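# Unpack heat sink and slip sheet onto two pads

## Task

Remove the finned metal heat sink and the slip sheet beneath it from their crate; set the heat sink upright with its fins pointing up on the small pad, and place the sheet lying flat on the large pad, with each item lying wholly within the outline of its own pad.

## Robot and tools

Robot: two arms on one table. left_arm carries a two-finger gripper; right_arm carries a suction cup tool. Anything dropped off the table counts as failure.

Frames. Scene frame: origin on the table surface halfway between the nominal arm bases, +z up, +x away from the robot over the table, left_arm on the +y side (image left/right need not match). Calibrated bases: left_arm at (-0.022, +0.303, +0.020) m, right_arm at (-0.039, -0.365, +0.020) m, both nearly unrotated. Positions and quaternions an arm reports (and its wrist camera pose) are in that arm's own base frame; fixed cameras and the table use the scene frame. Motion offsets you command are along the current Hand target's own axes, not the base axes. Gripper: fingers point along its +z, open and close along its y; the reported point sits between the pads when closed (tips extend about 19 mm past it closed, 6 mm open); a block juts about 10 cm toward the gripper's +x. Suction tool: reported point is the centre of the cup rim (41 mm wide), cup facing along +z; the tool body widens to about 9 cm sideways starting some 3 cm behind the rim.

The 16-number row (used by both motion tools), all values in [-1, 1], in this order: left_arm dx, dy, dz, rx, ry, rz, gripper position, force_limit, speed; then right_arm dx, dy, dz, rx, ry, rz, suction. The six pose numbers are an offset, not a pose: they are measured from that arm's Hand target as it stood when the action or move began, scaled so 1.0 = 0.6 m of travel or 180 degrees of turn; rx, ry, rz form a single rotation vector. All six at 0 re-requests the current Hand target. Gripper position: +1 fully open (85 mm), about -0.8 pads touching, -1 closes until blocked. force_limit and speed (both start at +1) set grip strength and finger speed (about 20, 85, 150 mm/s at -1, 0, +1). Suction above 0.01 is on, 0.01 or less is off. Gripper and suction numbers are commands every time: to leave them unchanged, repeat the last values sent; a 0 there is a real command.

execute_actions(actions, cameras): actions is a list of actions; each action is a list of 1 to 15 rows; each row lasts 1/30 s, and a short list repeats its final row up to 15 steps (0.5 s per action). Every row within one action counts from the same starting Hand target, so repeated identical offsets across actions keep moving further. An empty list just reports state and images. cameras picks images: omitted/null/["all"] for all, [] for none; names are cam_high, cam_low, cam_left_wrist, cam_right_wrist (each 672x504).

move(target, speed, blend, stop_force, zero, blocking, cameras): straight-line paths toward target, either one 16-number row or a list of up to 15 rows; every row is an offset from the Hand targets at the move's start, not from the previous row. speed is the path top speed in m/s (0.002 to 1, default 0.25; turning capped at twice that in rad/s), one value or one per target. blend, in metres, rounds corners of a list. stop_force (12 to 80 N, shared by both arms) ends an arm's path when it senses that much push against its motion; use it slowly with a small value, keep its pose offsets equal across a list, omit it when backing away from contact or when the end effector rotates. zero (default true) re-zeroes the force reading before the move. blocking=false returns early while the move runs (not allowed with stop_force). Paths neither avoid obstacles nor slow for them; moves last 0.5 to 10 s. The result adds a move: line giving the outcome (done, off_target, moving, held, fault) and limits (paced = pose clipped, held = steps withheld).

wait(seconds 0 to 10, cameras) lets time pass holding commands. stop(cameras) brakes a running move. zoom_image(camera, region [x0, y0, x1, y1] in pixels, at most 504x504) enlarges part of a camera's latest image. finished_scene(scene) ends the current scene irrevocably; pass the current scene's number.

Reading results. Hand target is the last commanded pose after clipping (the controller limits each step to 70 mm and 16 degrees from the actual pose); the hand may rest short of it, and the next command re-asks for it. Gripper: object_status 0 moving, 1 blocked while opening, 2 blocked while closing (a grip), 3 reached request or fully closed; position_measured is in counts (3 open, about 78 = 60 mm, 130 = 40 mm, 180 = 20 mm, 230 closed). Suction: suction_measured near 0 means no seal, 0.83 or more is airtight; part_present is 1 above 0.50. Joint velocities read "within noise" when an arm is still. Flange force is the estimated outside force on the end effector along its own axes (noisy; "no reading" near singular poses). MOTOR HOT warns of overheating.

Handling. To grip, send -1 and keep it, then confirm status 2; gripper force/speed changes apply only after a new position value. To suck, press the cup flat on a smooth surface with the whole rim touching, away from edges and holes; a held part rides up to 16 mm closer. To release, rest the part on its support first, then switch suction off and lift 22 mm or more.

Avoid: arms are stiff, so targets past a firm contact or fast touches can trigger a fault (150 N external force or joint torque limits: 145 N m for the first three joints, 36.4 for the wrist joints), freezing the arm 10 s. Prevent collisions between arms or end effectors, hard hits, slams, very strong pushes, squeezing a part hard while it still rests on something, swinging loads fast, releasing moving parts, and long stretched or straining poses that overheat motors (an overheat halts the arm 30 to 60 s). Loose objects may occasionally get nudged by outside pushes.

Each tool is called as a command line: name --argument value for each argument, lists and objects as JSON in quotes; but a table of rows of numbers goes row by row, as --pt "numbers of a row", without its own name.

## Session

execute_actions --actions '[]'

zoom_image --camera "cam_high" --region '[240, 150, 460, 400]'

Scene clock: 0.00 s.
left_arm: end_effector_position=(+0.4007, -0.1751, +0.3678) position_measured=3 object_status=3 end_effector_quat_wxyz=(+0.436, +0.522, -0.403, +0.612) | right_arm: end_effector_position=(+0.5877, -0.1455, +0.2983) suction_measured=0.00 part_present=0 end_effector_quat_wxyz=(-0.133, -0.023, +0.971, -0.200)
Joint positions: left_arm=[0.363 -0.067 -0.997 1.594 -1.716 0.609] | right_arm=[0.139 0.563 0.516 0.377 -1.833 -0.05]
Joint velocities: within noise
Flange force (N): no reading
Hand target: left_arm +0.4007, -0.1751, +0.3678; +0.436, +0.522, -0.403, +0.612 | right_arm +0.5877, -0.1455, +0.2983; -0.133, -0.023, +0.971, -0.200
camera_calibration:
cam_left_wrist: T_world_to_cam=[[-0.948849, -0.280053, -0.145793, 0.392258], [0.0823121, 0.226381, -0.970555, 0.379727], [0.304812, -0.932911, -0.191749, -0.0984977], [0, 0, 0, 1]] pos_world=[0.37096, -0.0679996, 0.406848]
cam_right_wrist: T_world_to_cam=[[0.0817917, -0.878332, 0.471002, -0.308099], [-0.798382, 0.225136, 0.55848, 0.378211], [-0.596571, -0.421719, -0.68283, 0.570132], [0, 0, 0, 1]] pos_world=[0.66728, -0.115327, 0.323195]

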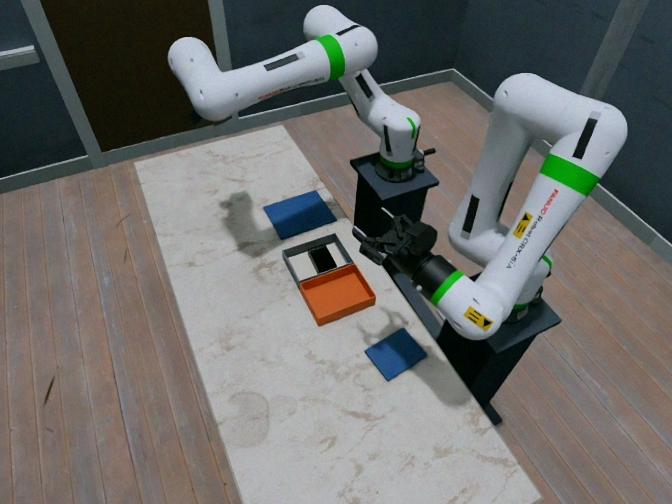

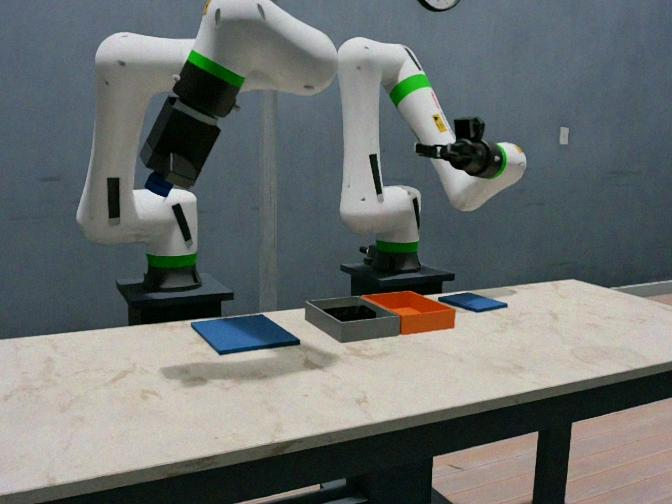

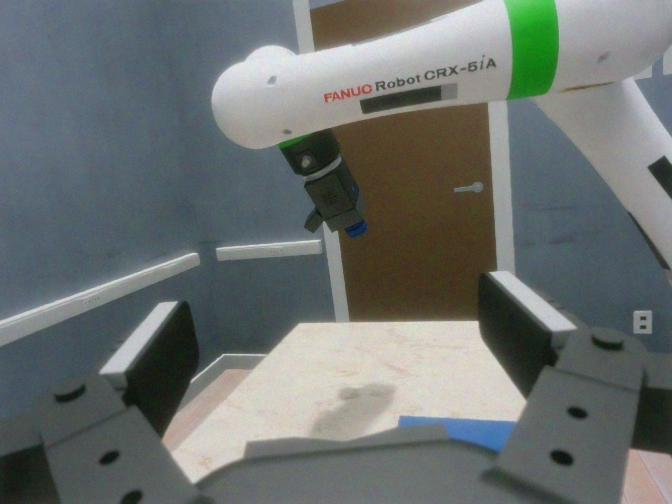

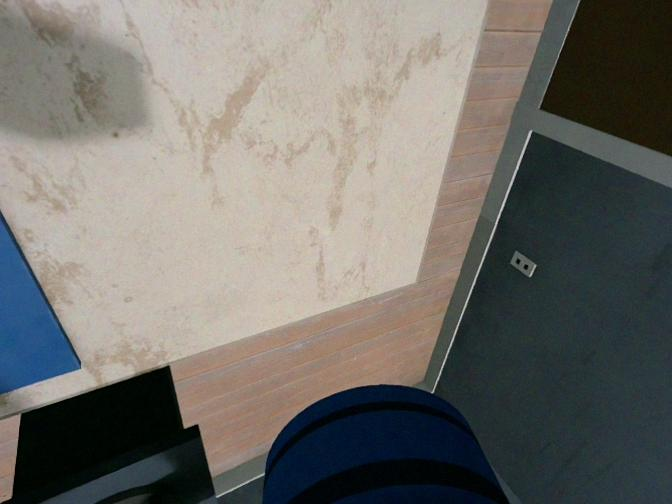

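Scaled by 2.016 from the camera's 672x504 image, which has a finer 960x720 frame.

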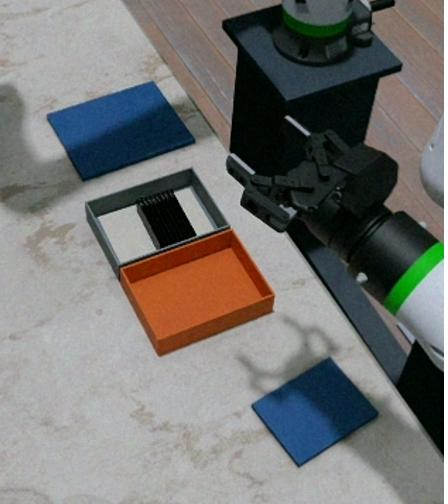

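move --target '[0,0,0,0,0,0,1,1,1,0.1927,0.287,-0.069,-0.1316,-0.0809,0.0373,0]' --speed 0.25 --cameras '["cam_right_wrist"]'

move --target '[-0.2355,0.106,0.316,-0.1366,-0.5273,0.102,1,1,1,0.02,-0.25,0,0,0,0,0]' --speed 0.3

zoom_image --camera "cam_left_wrist" --region '[100, 0, 600, 300]'

Scene clock: 9.77 s.
left_arm: end_effector_position=(+0.4007, -0.1751, +0.3678) position_measured=3 object_status=3 end_effector_quat_wxyz=(+0.436, +0.522, -0.403, +0.612) | right_arm: end_effector_position=(+0.4697, +0.0302, +0.3001) suction_measured=0.00 part_present=0 end_effector_quat_wxyz=(+0.000, +0.036, +0.999, +0.000)
Joint positions: left_arm=[0.363 -0.067 -0.997 1.594 -1.716 0.609] | right_arm=[0.343 0.055 0.057 -0.001 -1.572 -0.415]
Joint velocities: left_arm=[within noise] | right_arm=[0.001 0 0 0.005 0.001 0]
Flange force (N): left_arm=[-1.1 -0.9 5.9] | right_arm=[-4.0 1.0 -1.3]
Hand target: left_arm +0.4007, -0.1751, +0.3678; +0.436, +0.522, -0.403, +0.612 | right_arm +0.4698, +0.0301, +0.3002; +0.000, +0.036, +0.999, +0.000
Off the commanded pose: left_arm 0.000 m, 0 deg | right_arm 0.000 m, 0 deg.
move: done
camera_calibration:
cam_right_wrist: T_world_to_cam=[[-0.111307, -0.989665, 0.0904077, 0.063352], [-0.912868, 0.137776, 0.384305, 0.352234], [-0.392789, -0.0397546, -0.918769, 0.53856], [0, 0, 0, 1]] pos_world=[0.540134, 0.0355781, 0.353719]
Images, in order (width x height): cam_right_wrist 672x504.

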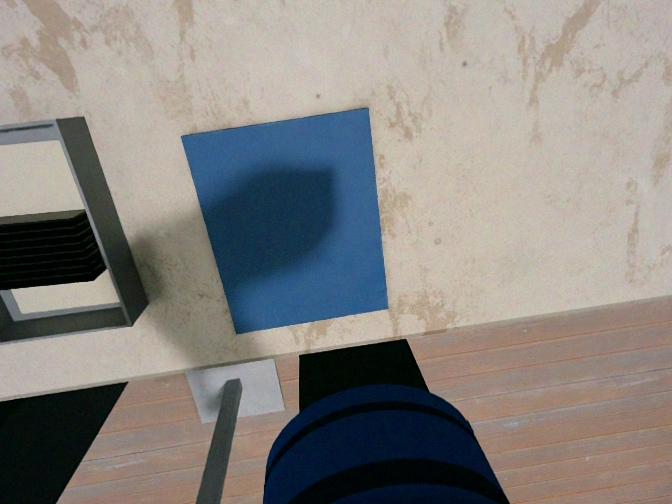

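Scene clock: 13.17 s.
left_arm: end_effector_position=(+0.4049, -0.3897, +0.2502) position_measured=3 object_status=3 end_effector_quat_wxyz=(+0.000, -0.643, +0.766, +0.000) | right_arm: end_effector_position=(+0.4470, -0.1187, +0.3001) suction_measured=0.00 part_present=0 end_effector_quat_wxyz=(+0.000, +0.036, +0.999, +0.000)
Joint positions: left_arm=[-0.532 0.289 0.253 0.001 -1.535 1.929] | right_arm=[0.025 0.034 0.035 0 -1.571 -0.097]
Joint velocities: within noise
Flange force (N): left_arm=[3.7 0.3 0.9] | right_arm=[-6.0 -0.6 -1.1]
Hand target: left_arm +0.4049, -0.3898, +0.2501; +0.000, -0.643, +0.766, +0.000 | right_arm +0.4470, -0.1187, +0.3001; +0.000, +0.036, +0.999, +0.000
Off the commanded pose: left_arm 0.000 m, 0 deg | right_arm 0.000 m, 0 deg.
move: done
camera_calibration:
cam_left_wrist: T_world_to_cam=[[-0.960495, 0.277059, 0.0262322, 0.497764], [0.270857, 0.909004, 0.316776, 0.181453], [0.0639204, 0.311367, -0.948137, 0.449111], [0, 0, 0, 1]] pos_world=[0.400244, -0.44269, 0.355281]
cam_right_wrist: T_world_to_cam=[[-0.111265, -0.989635, 0.0907841, -0.0867071], [-0.912963, 0.137875, 0.384042, 0.35205], [-0.392578, -0.0401523, -0.918842, 0.523648], [0, 0, 0, 1]] pos_world=[0.517334, -0.113322, 0.353819]

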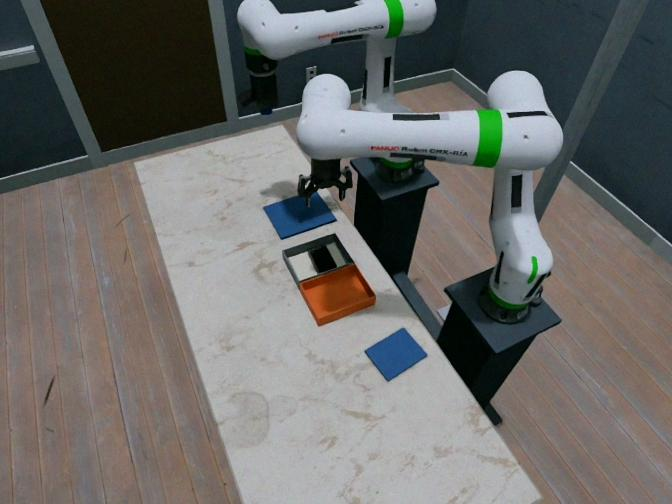

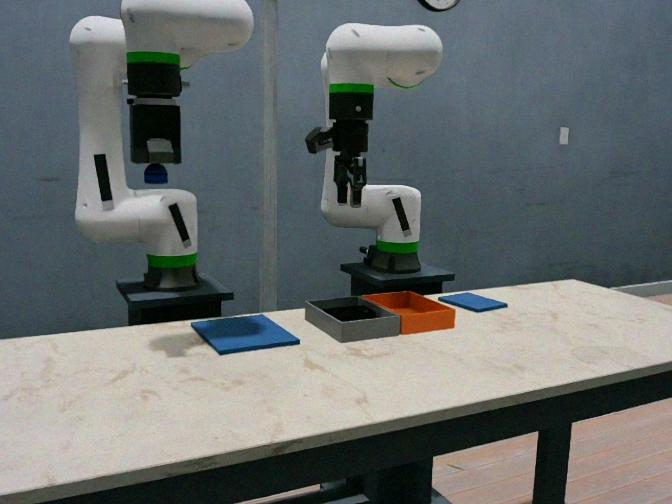

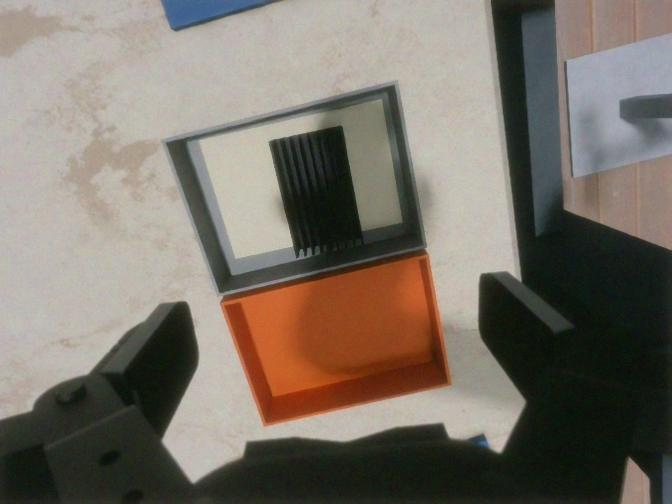

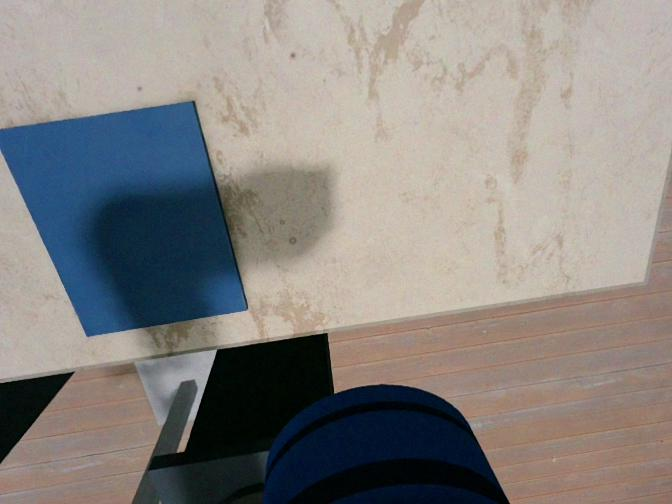

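Scaled by 1.008 from the camera's 672x504 image, which has a finer 960x720 frame.

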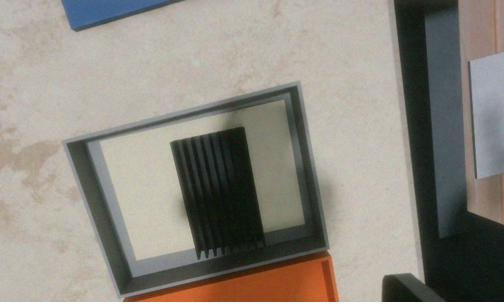

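move --target '[0.001,-0.0162,0.3587,0,0,-0.025,0.79,-1,-1,0,0,0,0,0,0,0]' --speed 0.15 --cameras '["cam_left_wrist","cam_high"]'

zoom_image --camera "cam_left_wrist" --region '[100, 100, 600, 504]'

Scene clock: 17.17 s.
left_arm: end_effector_position=(+0.4143, -0.3922, +0.0349) position_measured=30 object_status=3 end_effector_quat_wxyz=(+0.000, -0.672, +0.740, +0.000) | right_arm: end_effector_position=(+0.4470, -0.1187, +0.3001) suction_measured=0.00 part_present=0 end_effector_quat_wxyz=(+0.000, +0.036, +0.999, +0.000)
Joint positions: left_arm=[-0.528 0.45 -0.052 0.001 -1.069 2.002] | right_arm=[0.025 0.034 0.035 0 -1.571 -0.097]
Joint velocities: within noise
Flange force (N): left_arm=[2.9 1.3 0.3] | right_arm=[-5.7 -1.0 -1.4]
Hand target: left_arm +0.4143, -0.3922, +0.0349; +0.000, -0.672, +0.740, +0.000 | right_arm +0.4470, -0.1187, +0.3001; +0.000, +0.036, +0.999, +0.000
Off the commanded pose: left_arm 0.000 m, 0 deg | right_arm 0.000 m, 0 deg.
move: done
camera_calibration:
cam_left_wrist: T_world_to_cam=[[-0.979268, 0.200855, 0.0262883, 0.490983], [0.198728, 0.927432, 0.316822, 0.286402], [0.0392548, 0.315478, -0.94812, 0.257063], [0, 0, 0, 1]] pos_world=[0.413797, -0.445332, 0.140081]
Images, in order (width x height): cam_high 672x504, cam_left_wrist 672x504.

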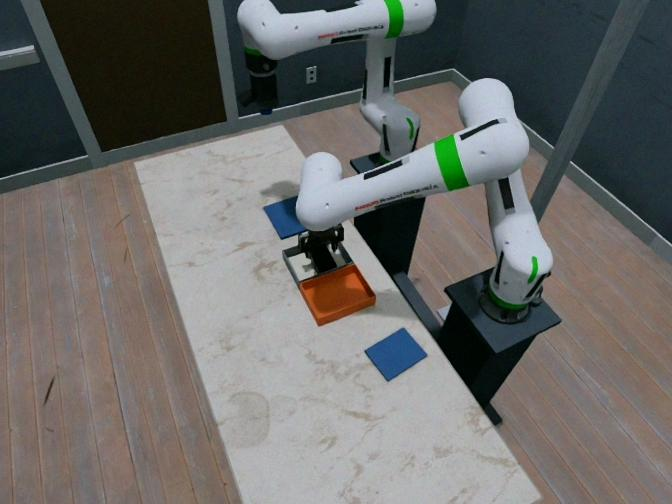

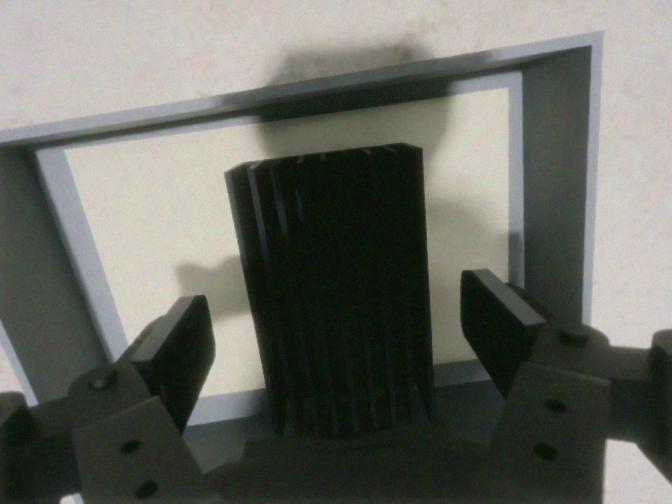

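Scaled by 1.008 from the camera's 672x504 image, which has a finer 960x720 frame.

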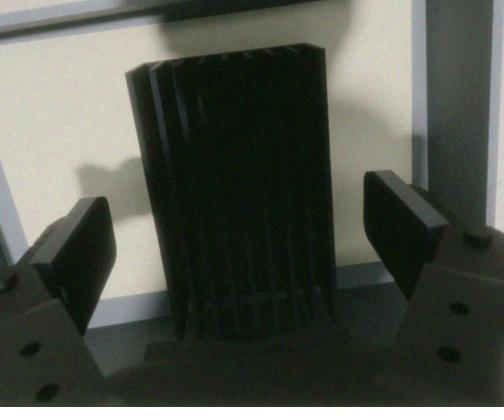

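move --target '[0,0.0008,0.0525,0,0,0,0.79,-1,-1,0,0,0,0,0,0,0]' --speed 0.04 --stop_force 15 --cameras '["cam_left_wrist"]'

execute_actions --actions '[[[0,0,0,0,0,0,-1,-0.7,-1,0,0,0,0,0,0,0]],[[0,0,0,0,0,0,-1,-0.7,-1,0,0,0,0,0,0,0]]]' --cameras '["cam_left_wrist"]'

Scene clock: 21.00 s.
left_arm: end_effector_position=(+0.4138, -0.3921, +0.0034) position_measured=30 object_status=3 end_effector_quat_wxyz=(+0.000, -0.672, +0.740, +0.000) | right_arm: end_effector_position=(+0.4470, -0.1187, +0.3001) suction_measured=0.00 part_present=0 end_effector_quat_wxyz=(+0.000, +0.036, +0.999, +0.000)
Joint positions: left_arm=[-0.528 0.489 -0.079 0.001 -1.003 2.002] | right_arm=[0.025 0.034 0.035 0 -1.571 -0.097]
Joint velocities: within noise
Flange force (N): left_arm=[3.1 0.7 0.6] | right_arm=[-5.7 -0.4 -1.4]
Hand target: left_arm +0.4138, -0.3921, +0.0034; +0.000, -0.672, +0.740, +0.000 | right_arm +0.4470, -0.1187, +0.3001; +0.000, +0.036, +0.999, +0.000
Off the commanded pose: left_arm 0.000 m, 0 deg | right_arm 0.000 m, 0 deg.
move: done
camera_calibration:
cam_left_wrist: T_world_to_cam=[[-0.979268, 0.200855, 0.0262883, 0.491324], [0.198728, 0.927432, 0.316822, 0.296513], [0.0392548, 0.315478, -0.94812, 0.227122], [0, 0, 0, 1]] pos_world=[0.413297, -0.445332, 0.108481]
Images, in order (width x height): cam_left_wrist 672x504.

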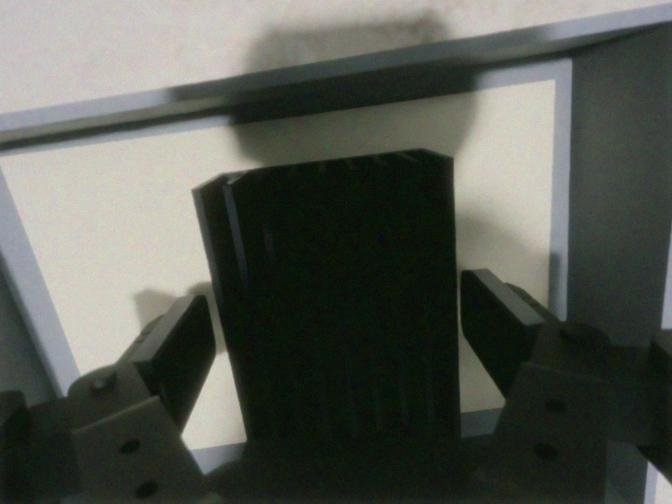

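Scene clock: 22.20 s.
left_arm: end_effector_position=(+0.4138, -0.3921, +0.0034) position_measured=77 object_status=2 end_effector_quat_wxyz=(+0.000, -0.672, +0.740, +0.000) | right_arm: end_effector_position=(+0.4470, -0.1187, +0.3001) suction_measured=0.00 part_present=0 end_effector_quat_wxyz=(+0.000, +0.036, +0.999, +0.000)
Joint positions: left_arm=[-0.528 0.489 -0.079 0.001 -1.003 2.002] | right_arm=[0.025 0.034 0.035 0 -1.571 -0.097]
Joint velocities: within noise
Flange force (N): left_arm=[0.7 2.3 -11.6] | right_arm=[-6.5 -0.9 -1.4]
Flange force at the end of the 1st action (N): left_arm=[3.2 0.8 0.9] | right_arm=[-5.9 -0.4 -1.8]
Hand target: left_arm +0.4138, -0.3921, +0.0034; +0.000, -0.672, +0.740, +0.000 | right_arm +0.4470, -0.1187, +0.3001; +0.000, +0.036, +0.999, +0.000
Off the commanded pose: left_arm 0.000 m, 0 deg | right_arm 0.000 m, 0 deg.
camera_calibration:
cam_left_wrist: T_world_to_cam=[[-0.979269, 0.20085, 0.0263074, 0.49132], [0.198726, 0.927403, 0.316911, 0.29649], [0.0392541, 0.315569, -0.948091, 0.227159], [0, 0, 0, 1]] pos_world=[0.413297, -0.445332, 0.108481]
Images, in order (width x height): cam_left_wrist 672x504.

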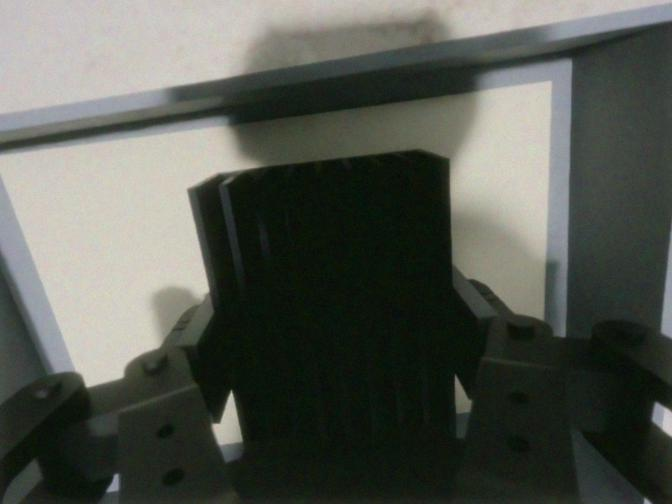

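move --pt "0 0 -0.1 0 0 0 -1 -0.7 -1 0 0 0 0 0 0 0" --pt "-0.6397 0.0333 -0.44 0 0 0.433 -1 -0.7 -1 0 0 0 0 0 0 0" --speed '[0.08,0.22]'

zoom_image --camera "cam_left_wrist" --region '[150, 0, 570, 300]'

Scene clock: 28.43 s.
left_arm: end_effector_position=(+0.4308, -0.0080, +0.2672) position_measured=77 object_status=2 end_effector_quat_wxyz=(+0.000, -0.057, +0.998, +0.000) | right_arm: end_effector_position=(+0.4470, -0.1187, +0.3001) suction_measured=0.00 part_present=0 end_effector_quat_wxyz=(+0.000, +0.036, +0.999, +0.000)
Joint positions: left_arm=[0.288 -0.046 -0.081 0 -1.536 -0.174] | right_arm=[0.025 0.034 0.035 0 -1.571 -0.097]
Joint velocities: within noise
Flange force (N): left_arm=[-0.5 -4.2 2.7] | right_arm=[-5.6 -0.3 -1.7]
Hand target: left_arm +0.4308, -0.0080, +0.2672; +0.000, -0.057, +0.998, +0.000 | right_arm +0.4470, -0.1187, +0.3001; +0.000, +0.036, +0.999, +0.000
Off the commanded pose: left_arm 0.000 m, 0 deg | right_arm 0.000 m, 0 deg.
move: done
camera_calibration:
cam_left_wrist: T_world_to_cam=[[-0.00816435, 0.999646, 0.0253333, 0.0121235], [0.948396, -0.000289923, 0.317088, -0.477195], [0.316983, 0.0266148, -0.948058, 0.233405], [0, 0, 0, 1]] pos_world=[0.378684, -0.0184696, 0.372287]
cam_right_wrist: T_world_to_cam=[[-0.111265, -0.989635, 0.0907841, -0.0867071], [-0.912963, 0.137875, 0.384042, 0.35205], [-0.392578, -0.0401523, -0.918842, 0.523648], [0, 0, 0, 1]] pos_world=[0.517334, -0.113322, 0.353819]

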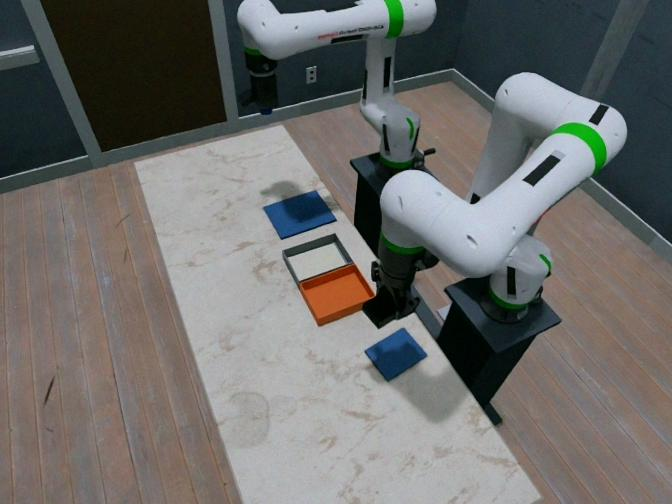

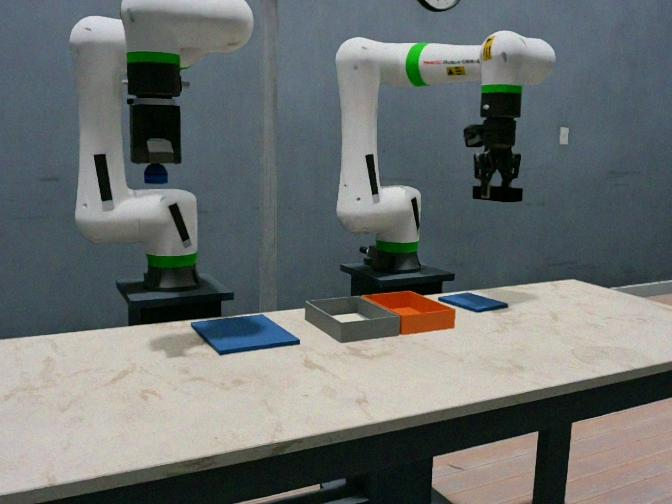

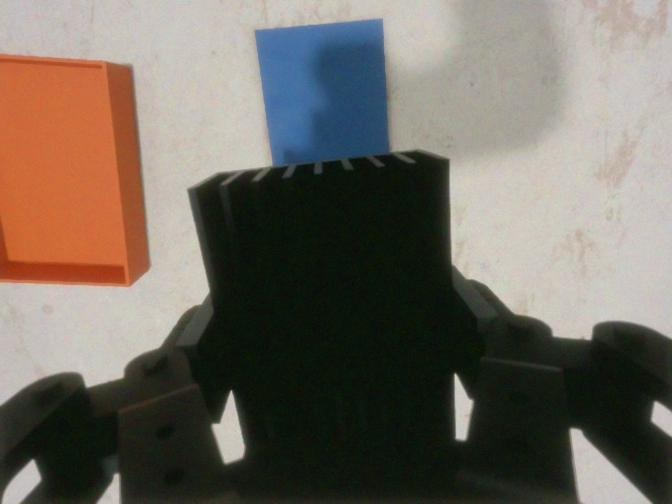

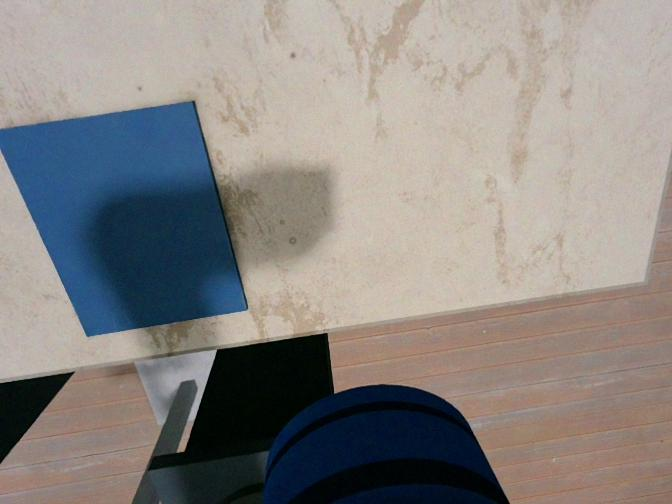

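Scaled by 1.200 from the camera's 672x504 image, which has a finer 960x720 frame.

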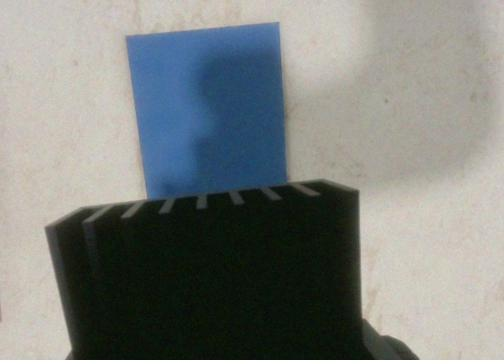

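move --target '[0.1087,0.0113,0.2453,0,0,0.0072,-1,-0.7,-1,0,0,0,0,0,0,0]' --speed 0.15 --cameras '["cam_left_wrist","cam_high"]'

zoom_image --camera "cam_left_wrist" --region '[150, 0, 570, 300]'

zoom_image --camera "cam_high" --region '[340, 280, 460, 390]'

Scene clock: 33.60 s.
left_arm: end_effector_position=(+0.3652, -0.0088, +0.1200) position_measured=77 object_status=2 end_effector_quat_wxyz=(+0.000, -0.046, +0.999, +0.000) | right_arm: end_effector_position=(+0.4470, -0.1187, +0.3001) suction_measured=0.00 part_present=0 end_effector_quat_wxyz=(+0.000, +0.036, +0.999, +0.000)
Joint positions: left_arm=[0.34 -0.143 -0.52 0 -1.194 -0.248] | right_arm=[0.025 0.034 0.035 0 -1.571 -0.097]
Joint velocities: within noise
Flange force (N): left_arm=[-1.5 -4.8 2.7] | right_arm=[-5.5 -0.6 -1.4]
Hand target: left_arm +0.3652, -0.0088, +0.1200; +0.000, -0.046, +0.999, +0.000 | right_arm +0.4470, -0.1187, +0.3001; +0.000, +0.036, +0.999, +0.000
Off the commanded pose: left_arm 0.000 m, 0 deg | right_arm 0.000 m, 0 deg.
move: done
camera_calibration:
cam_left_wrist: T_world_to_cam=[[0.0144443, 0.999574, 0.0253535, 0.00783606], [0.94813, -0.0217449, 0.317138, -0.368421], [0.317554, 0.0194576, -0.94804, 0.114389], [0, 0, 0, 1]] pos_world=[0.312873, -0.0180697, 0.225087]
Images, in order (width x height): cam_high 672x504, cam_left_wrist 672x504.

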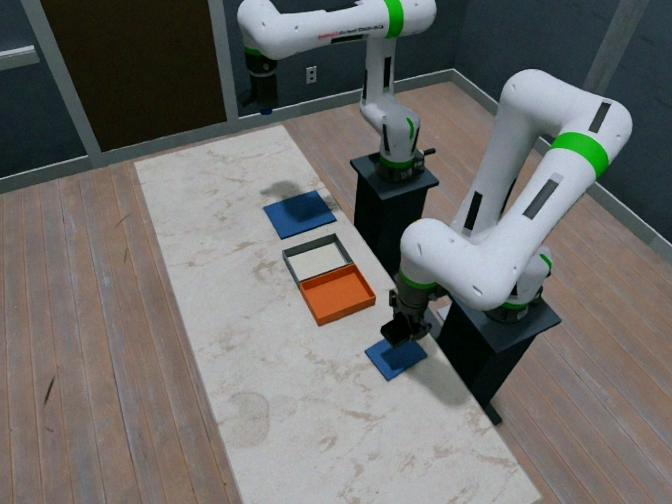

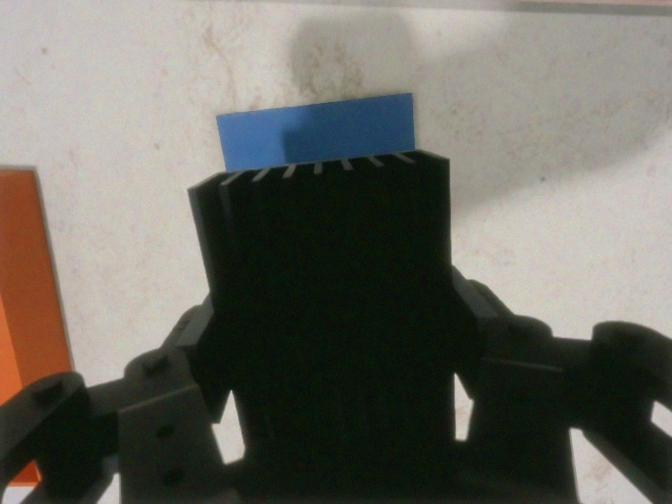

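Scaled by 1.200 from the camera's 672x504 image, which has a finer 960x720 frame.

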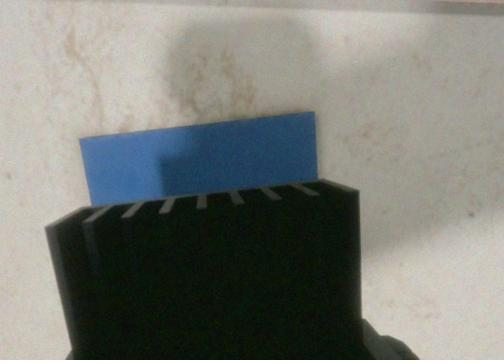

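Scaled by 4.200 from the camera's 672x504 image, which has a finer 960x720 frame.

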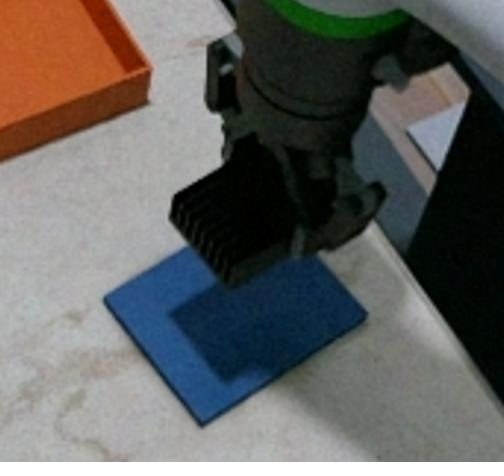

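move --target '[0,0,0.173,0,0,0,-1,-0.7,-1,0,0,0,0,0,0,0]' --speed 0.1 --cameras '[]'

move --target '[0,0,0.03,0,0,0,-1,-0.7,-1,0,0,0,0,0,0,0]' --speed 0.01 --stop_force 12

zoom_image --camera "cam_low" --region '[420, 240, 540, 350]'

Scene clock: 53.30 s.
left_arm: end_effector_position=(+0.3651, -0.0088, +0.0162) position_measured=77 object_status=2 end_effector_quat_wxyz=(+0.000, -0.046, +0.999, +0.000) | right_arm: end_effector_position=(+0.4470, -0.1187, +0.3001) suction_measured=0.00 part_present=0 end_effector_quat_wxyz=(+0.000, +0.036, +0.999, +0.000)
Joint positions: left_arm=[0.34 0.01 -0.659 0 -0.903 -0.248] | right_arm=[0.025 0.034 0.035 0 -1.571 -0.097]
Joint velocities: within noise
Flange force (N): left_arm=[-1.8 -5.0 2.7] | right_arm=[-5.7 -0.8 -1.5]
Hand target: left_arm +0.3651, -0.0089, +0.0162; +0.000, -0.046, +0.999, +0.000 | right_arm +0.4470, -0.1187, +0.3001; +0.000, +0.036, +0.999, +0.000
Off the commanded pose: left_arm 0.000 m, 0 deg | right_arm 0.000 m, 0 deg.
move: done
No camera images: "cameras" was empty.

Scene clock: 54.73 s.
left_arm: end_effector_position=(+0.3652, -0.0089, +0.0077) position_measured=77 object_status=2 end_effector_quat_wxyz=(+0.000, -0.046, +0.999, +0.000) | right_arm: end_effector_position=(+0.4470, -0.1187, +0.3001) suction_measured=0.00 part_present=0 end_effector_quat_wxyz=(+0.000, +0.036, +0.999, +0.000)
Joint positions: left_arm=[0.34 0.026 -0.667 0.001 -0.878 -0.248] | right_arm=[0.025 0.034 0.035 0 -1.571 -0.097]
Joint velocities: within noise
Flange force (N): left_arm=[-1.5 -4.7 -11.6] | right_arm=[-5.9 -0.7 -1.4]
Hand target: left_arm +0.3652, -0.0089, +0.0077; +0.000, -0.046, +0.999, +0.000 (not the last commanded pose) | right_arm +0.4470, -0.1187, +0.3001; +0.000, +0.036, +0.999, +0.000
Off the commanded pose: left_arm 0.009 m, 0 deg | right_arm 0.000 m, 0 deg.
move: contact (left_arm)
camera_calibration:
cam_left_wrist: T_world_to_cam=[[0.0143747, 0.999578, 0.0252319, 0.0108187], [0.94806, -0.0216446, 0.317354, -0.33281], [0.317766, 0.0193595, -0.947972, 0.00785166], [0, 0, 0, 1]] pos_world=[0.312874, -0.0181697, 0.112789]
cam_right_wrist: T_world_to_cam=[[-0.111265, -0.989635, 0.0907841, -0.0867071], [-0.912963, 0.137875, 0.384042, 0.35205], [-0.392578, -0.0401523, -0.918842, 0.523648], [0, 0, 0, 1]] pos_world=[0.517334, -0.113322, 0.353819]

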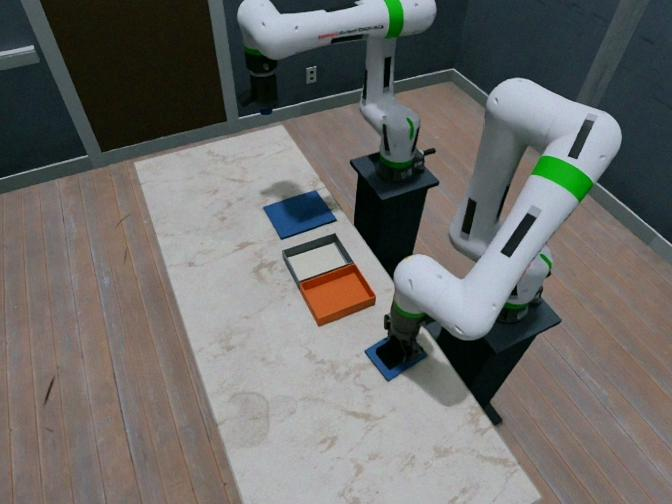

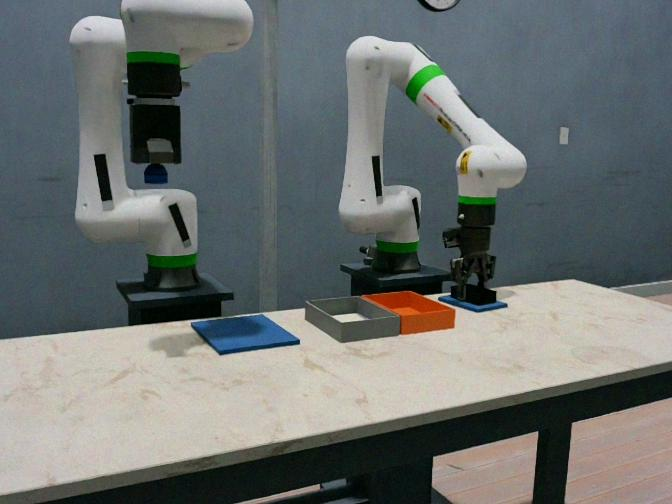

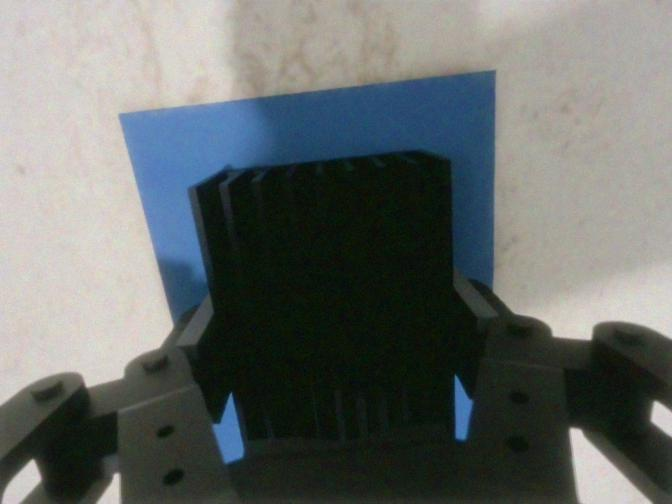

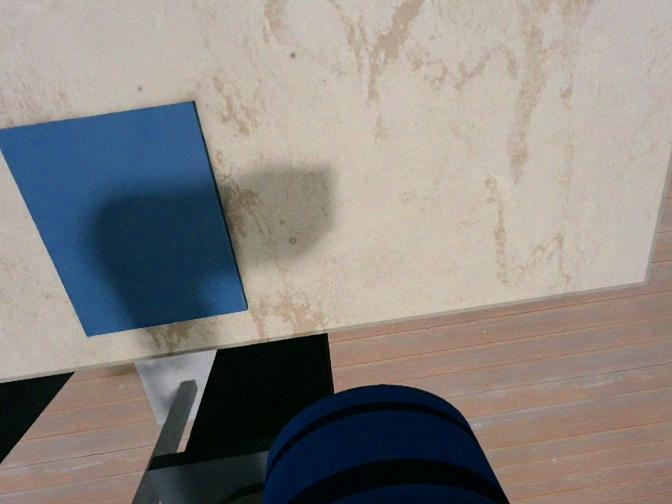

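Scaled by 4.200 from the camera's 672x504 image, which has a finer 960x720 frame.

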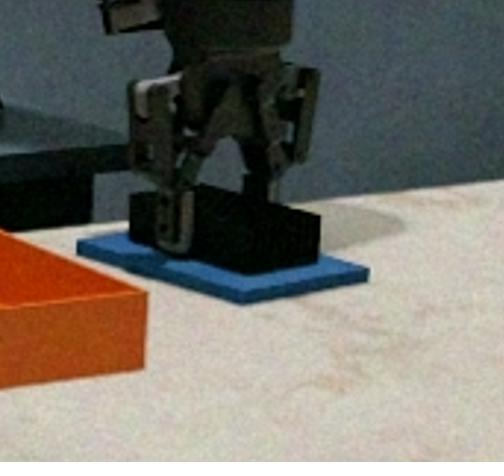

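execute_actions --actions '[[[0,0,0,0,0,0,0.7,-0.7,-1,0,0,0,0,0,0,0]],[[0,0,0,0,0,0,0.7,-0.7,-1,0,0,0,0,0,0,0]]]' --cameras '[]'

move --pt "0 0 -0.1 0 0 0 0.7 -0.7 -1 0 0 0 0 0 0 0" --pt "0.055 0.222 -0.4 0 0 0 0.7 -0.7 -1 0.02 0.6987 0.0833 0 0 -0.0144 0" --speed '[0.08,0.25]'

zoom_image --camera "cam_right_wrist" --region '[140, 50, 560, 400]'

zoom_image --camera "cam_low" --region '[420, 240, 540, 350]'

Scene clock: 57.67 s.
left_arm: end_effector_position=(+0.3652, -0.0089, +0.0077) position_measured=41 object_status=3 end_effector_quat_wxyz=(+0.000, -0.046, +0.999, +0.000) | right_arm: end_effector_position=(+0.4470, -0.1187, +0.3001) suction_measured=0.00 part_present=0 end_effector_quat_wxyz=(+0.000, +0.036, +0.999, +0.000)
Joint positions: left_arm=[0.34 0.026 -0.667 0.001 -0.878 -0.248] | right_arm=[0.025 0.034 0.035 0 -1.571 -0.097]
Joint velocities: within noise
Flange force (N): left_arm=[-1.6 -4.4 0.4] | right_arm=[-5.3 -0.5 -1.4]
Flange force at the end of the 1st action (N): left_arm=[-1.8 -4.9 0.5] | right_arm=[-5.0 -0.5 -1.3]
Hand target: left_arm +0.3652, -0.0089, +0.0077; +0.000, -0.046, +0.999, +0.000 | right_arm +0.4470, -0.1187, +0.3001; +0.000, +0.036, +0.999, +0.000
Off the commanded pose: left_arm 0.000 m, 0 deg | right_arm 0.000 m, 0 deg.
No camera images: "cameras" was empty.

Scene clock: 60.57 s.
left_arm: end_effector_position=(+0.3201, +0.1209, +0.2476) position_measured=41 object_status=3 end_effector_quat_wxyz=(+0.000, -0.046, +0.999, +0.000) | right_arm: end_effector_position=(+0.4652, +0.3003, +0.2504) suction_measured=0.00 part_present=0 end_effector_quat_wxyz=(+0.000, +0.013, +1.000, +0.000)
Joint positions: left_arm=[0.751 -0.279 -0.324 0 -1.527 -0.659] | right_arm=[0.81 0.27 0.189 0 -1.489 -0.837]
Joint velocities: within noise
Flange force (N): left_arm=[-4.0 -4.5 0.1] | right_arm=[-4.4 4.1 -0.5]
Hand target: left_arm +0.3202, +0.1209, +0.2476; +0.000, -0.046, +0.999, +0.000 | right_arm +0.4652, +0.3003, +0.2503; +0.000, +0.013, +1.000, +0.000
Off the commanded pose: left_arm 0.000 m, 0 deg | right_arm 0.000 m, 0 deg.
move: done
camera_calibration:
cam_left_wrist: T_world_to_cam=[[0.0144097, 0.999572, 0.0254524, -0.124418], [0.948091, -0.0217459, 0.317255, -0.363338], [0.317673, 0.0195597, -0.947999, 0.247099], [0, 0, 0, 1]] pos_world=[0.267773, 0.111631, 0.352687]
cam_right_wrist: T_world_to_cam=[[-0.066423, -0.993654, 0.0907743, 0.314874], [-0.918292, 0.0964627, 0.383973, 0.344991], [-0.390292, -0.0578527, -0.918872, 0.506131], [0, 0, 0, 1]] pos_world=[0.535256, 0.308878, 0.304019]

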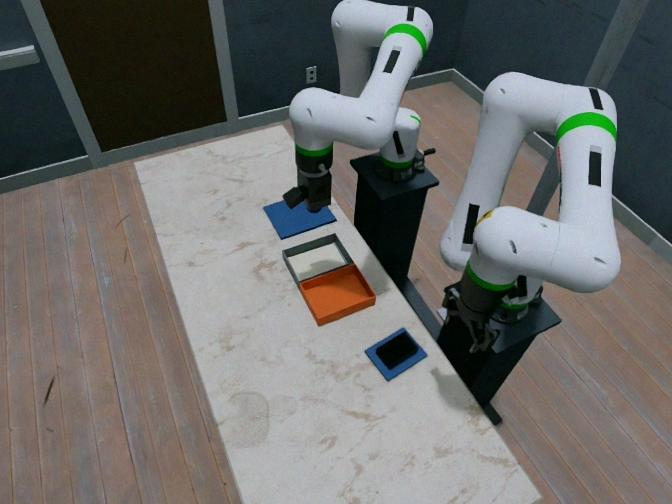

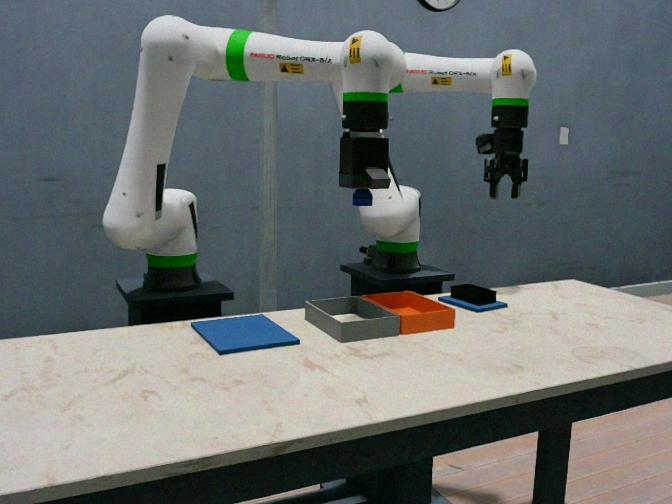

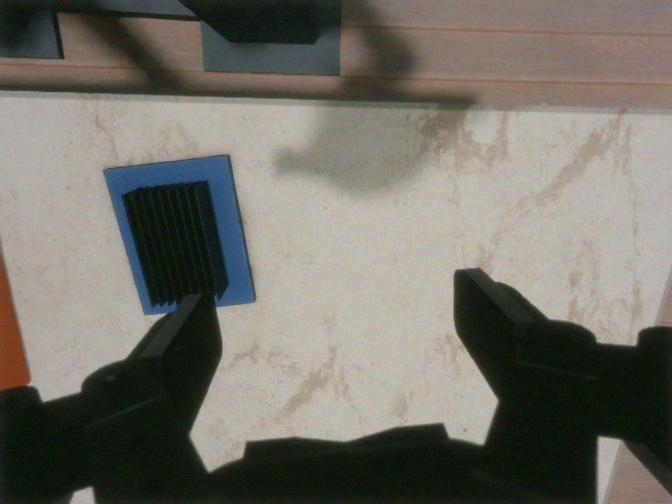

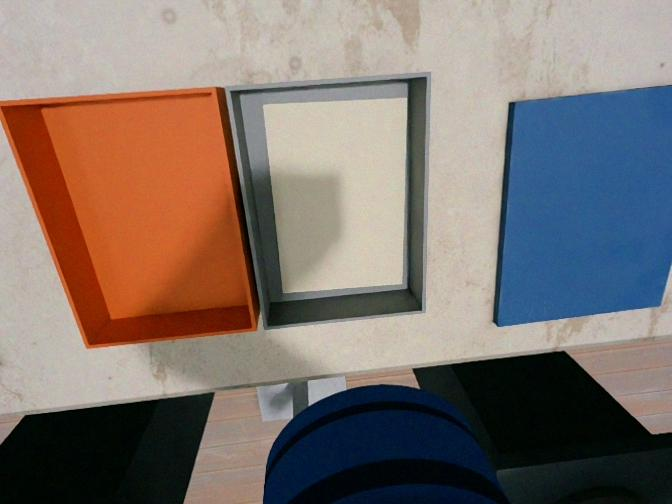

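Scaled by 1.200 from the camera's 672x504 image, which has a finer 960x720 frame.

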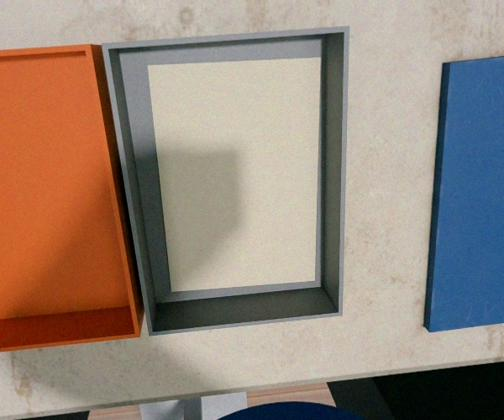

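Scaled by 4.200 from the camera's 672x504 image, which has a finer 960x720 frame.

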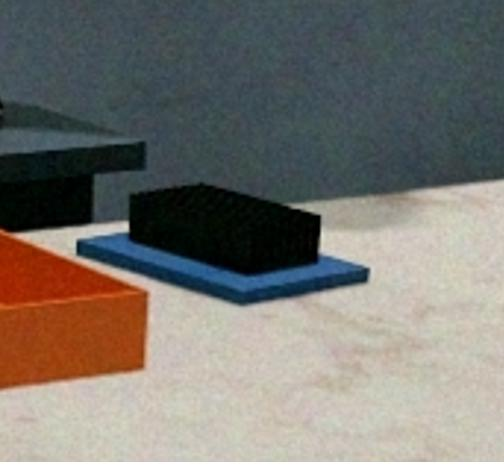

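move --pt "0 0 0 0 0 0 0.7 -0.7 -1 0.0513 -0.026 0.25 0 0 0 1" --pt "0 0 0 0 0 0 0.7 -0.7 -1 0.0513 -0.026 0.38 0 0 0 1" --speed '[0.2,0.1]' --cameras '["cam_low","cam_right_wrist"]'

zoom_image --camera "cam_low" --region '[290, 220, 450, 350]'

Scene clock: 66.97 s.
left_arm: end_effector_position=(+0.3202, +0.1209, +0.2476) position_measured=41 object_status=3 end_effector_quat_wxyz=(+0.000, -0.046, +0.999, +0.000) | right_arm: end_effector_position=(+0.4341, +0.2857, +0.0223) suction_measured=0.00 part_present=0 end_effector_quat_wxyz=(+0.000, +0.013, +1.000, +0.000)
Joint positions: left_arm=[0.751 -0.279 -0.324 0 -1.527 -0.659] | right_arm=[0.835 0.38 -0.236 0 -0.954 -0.861]
Joint velocities: within noise
Flange force (N): left_arm=[-3.3 -4.1 0.2] | right_arm=[-5.6 4.4 2.4]
Hand target: left_arm +0.3202, +0.1209, +0.2476; +0.000, -0.046, +0.999, +0.000 | right_arm +0.4341, +0.2857, +0.0223; +0.000, +0.013, +1.000, +0.000
Off the commanded pose: left_arm 0.000 m, 0 deg | right_arm 0.000 m, 0 deg.
move: done
camera_calibration:
cam_right_wrist: T_world_to_cam=[[-0.0664152, -0.993655, 0.0907712, 0.318987], [-0.918292, 0.0964543, 0.383973, 0.405297], [-0.390292, -0.0578528, -0.918872, 0.283606], [0, 0, 0, 1]] pos_world=[0.504056, 0.294278, 0.0760195]
Images, in order (width x height): cam_low 672x504, cam_right_wrist 672x504.

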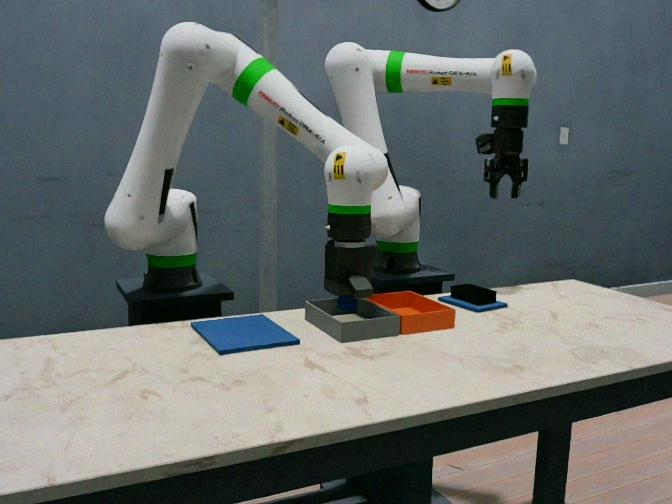

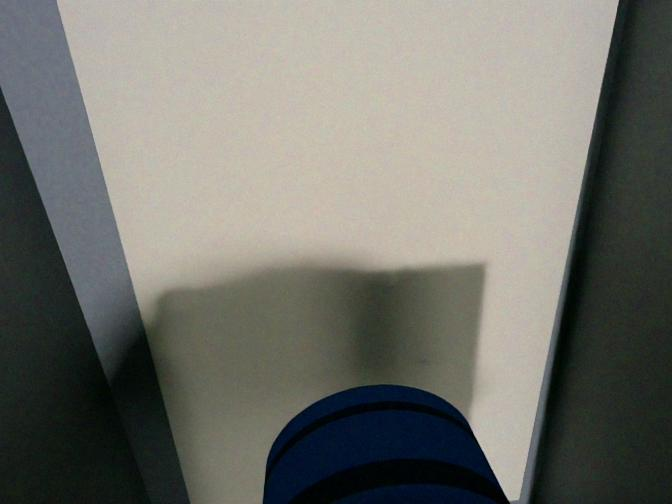

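Scaled by 3.150 from the camera's 672x504 image, which has a finer 960x720 frame.

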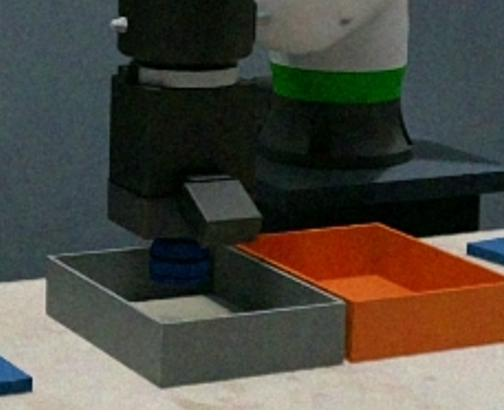

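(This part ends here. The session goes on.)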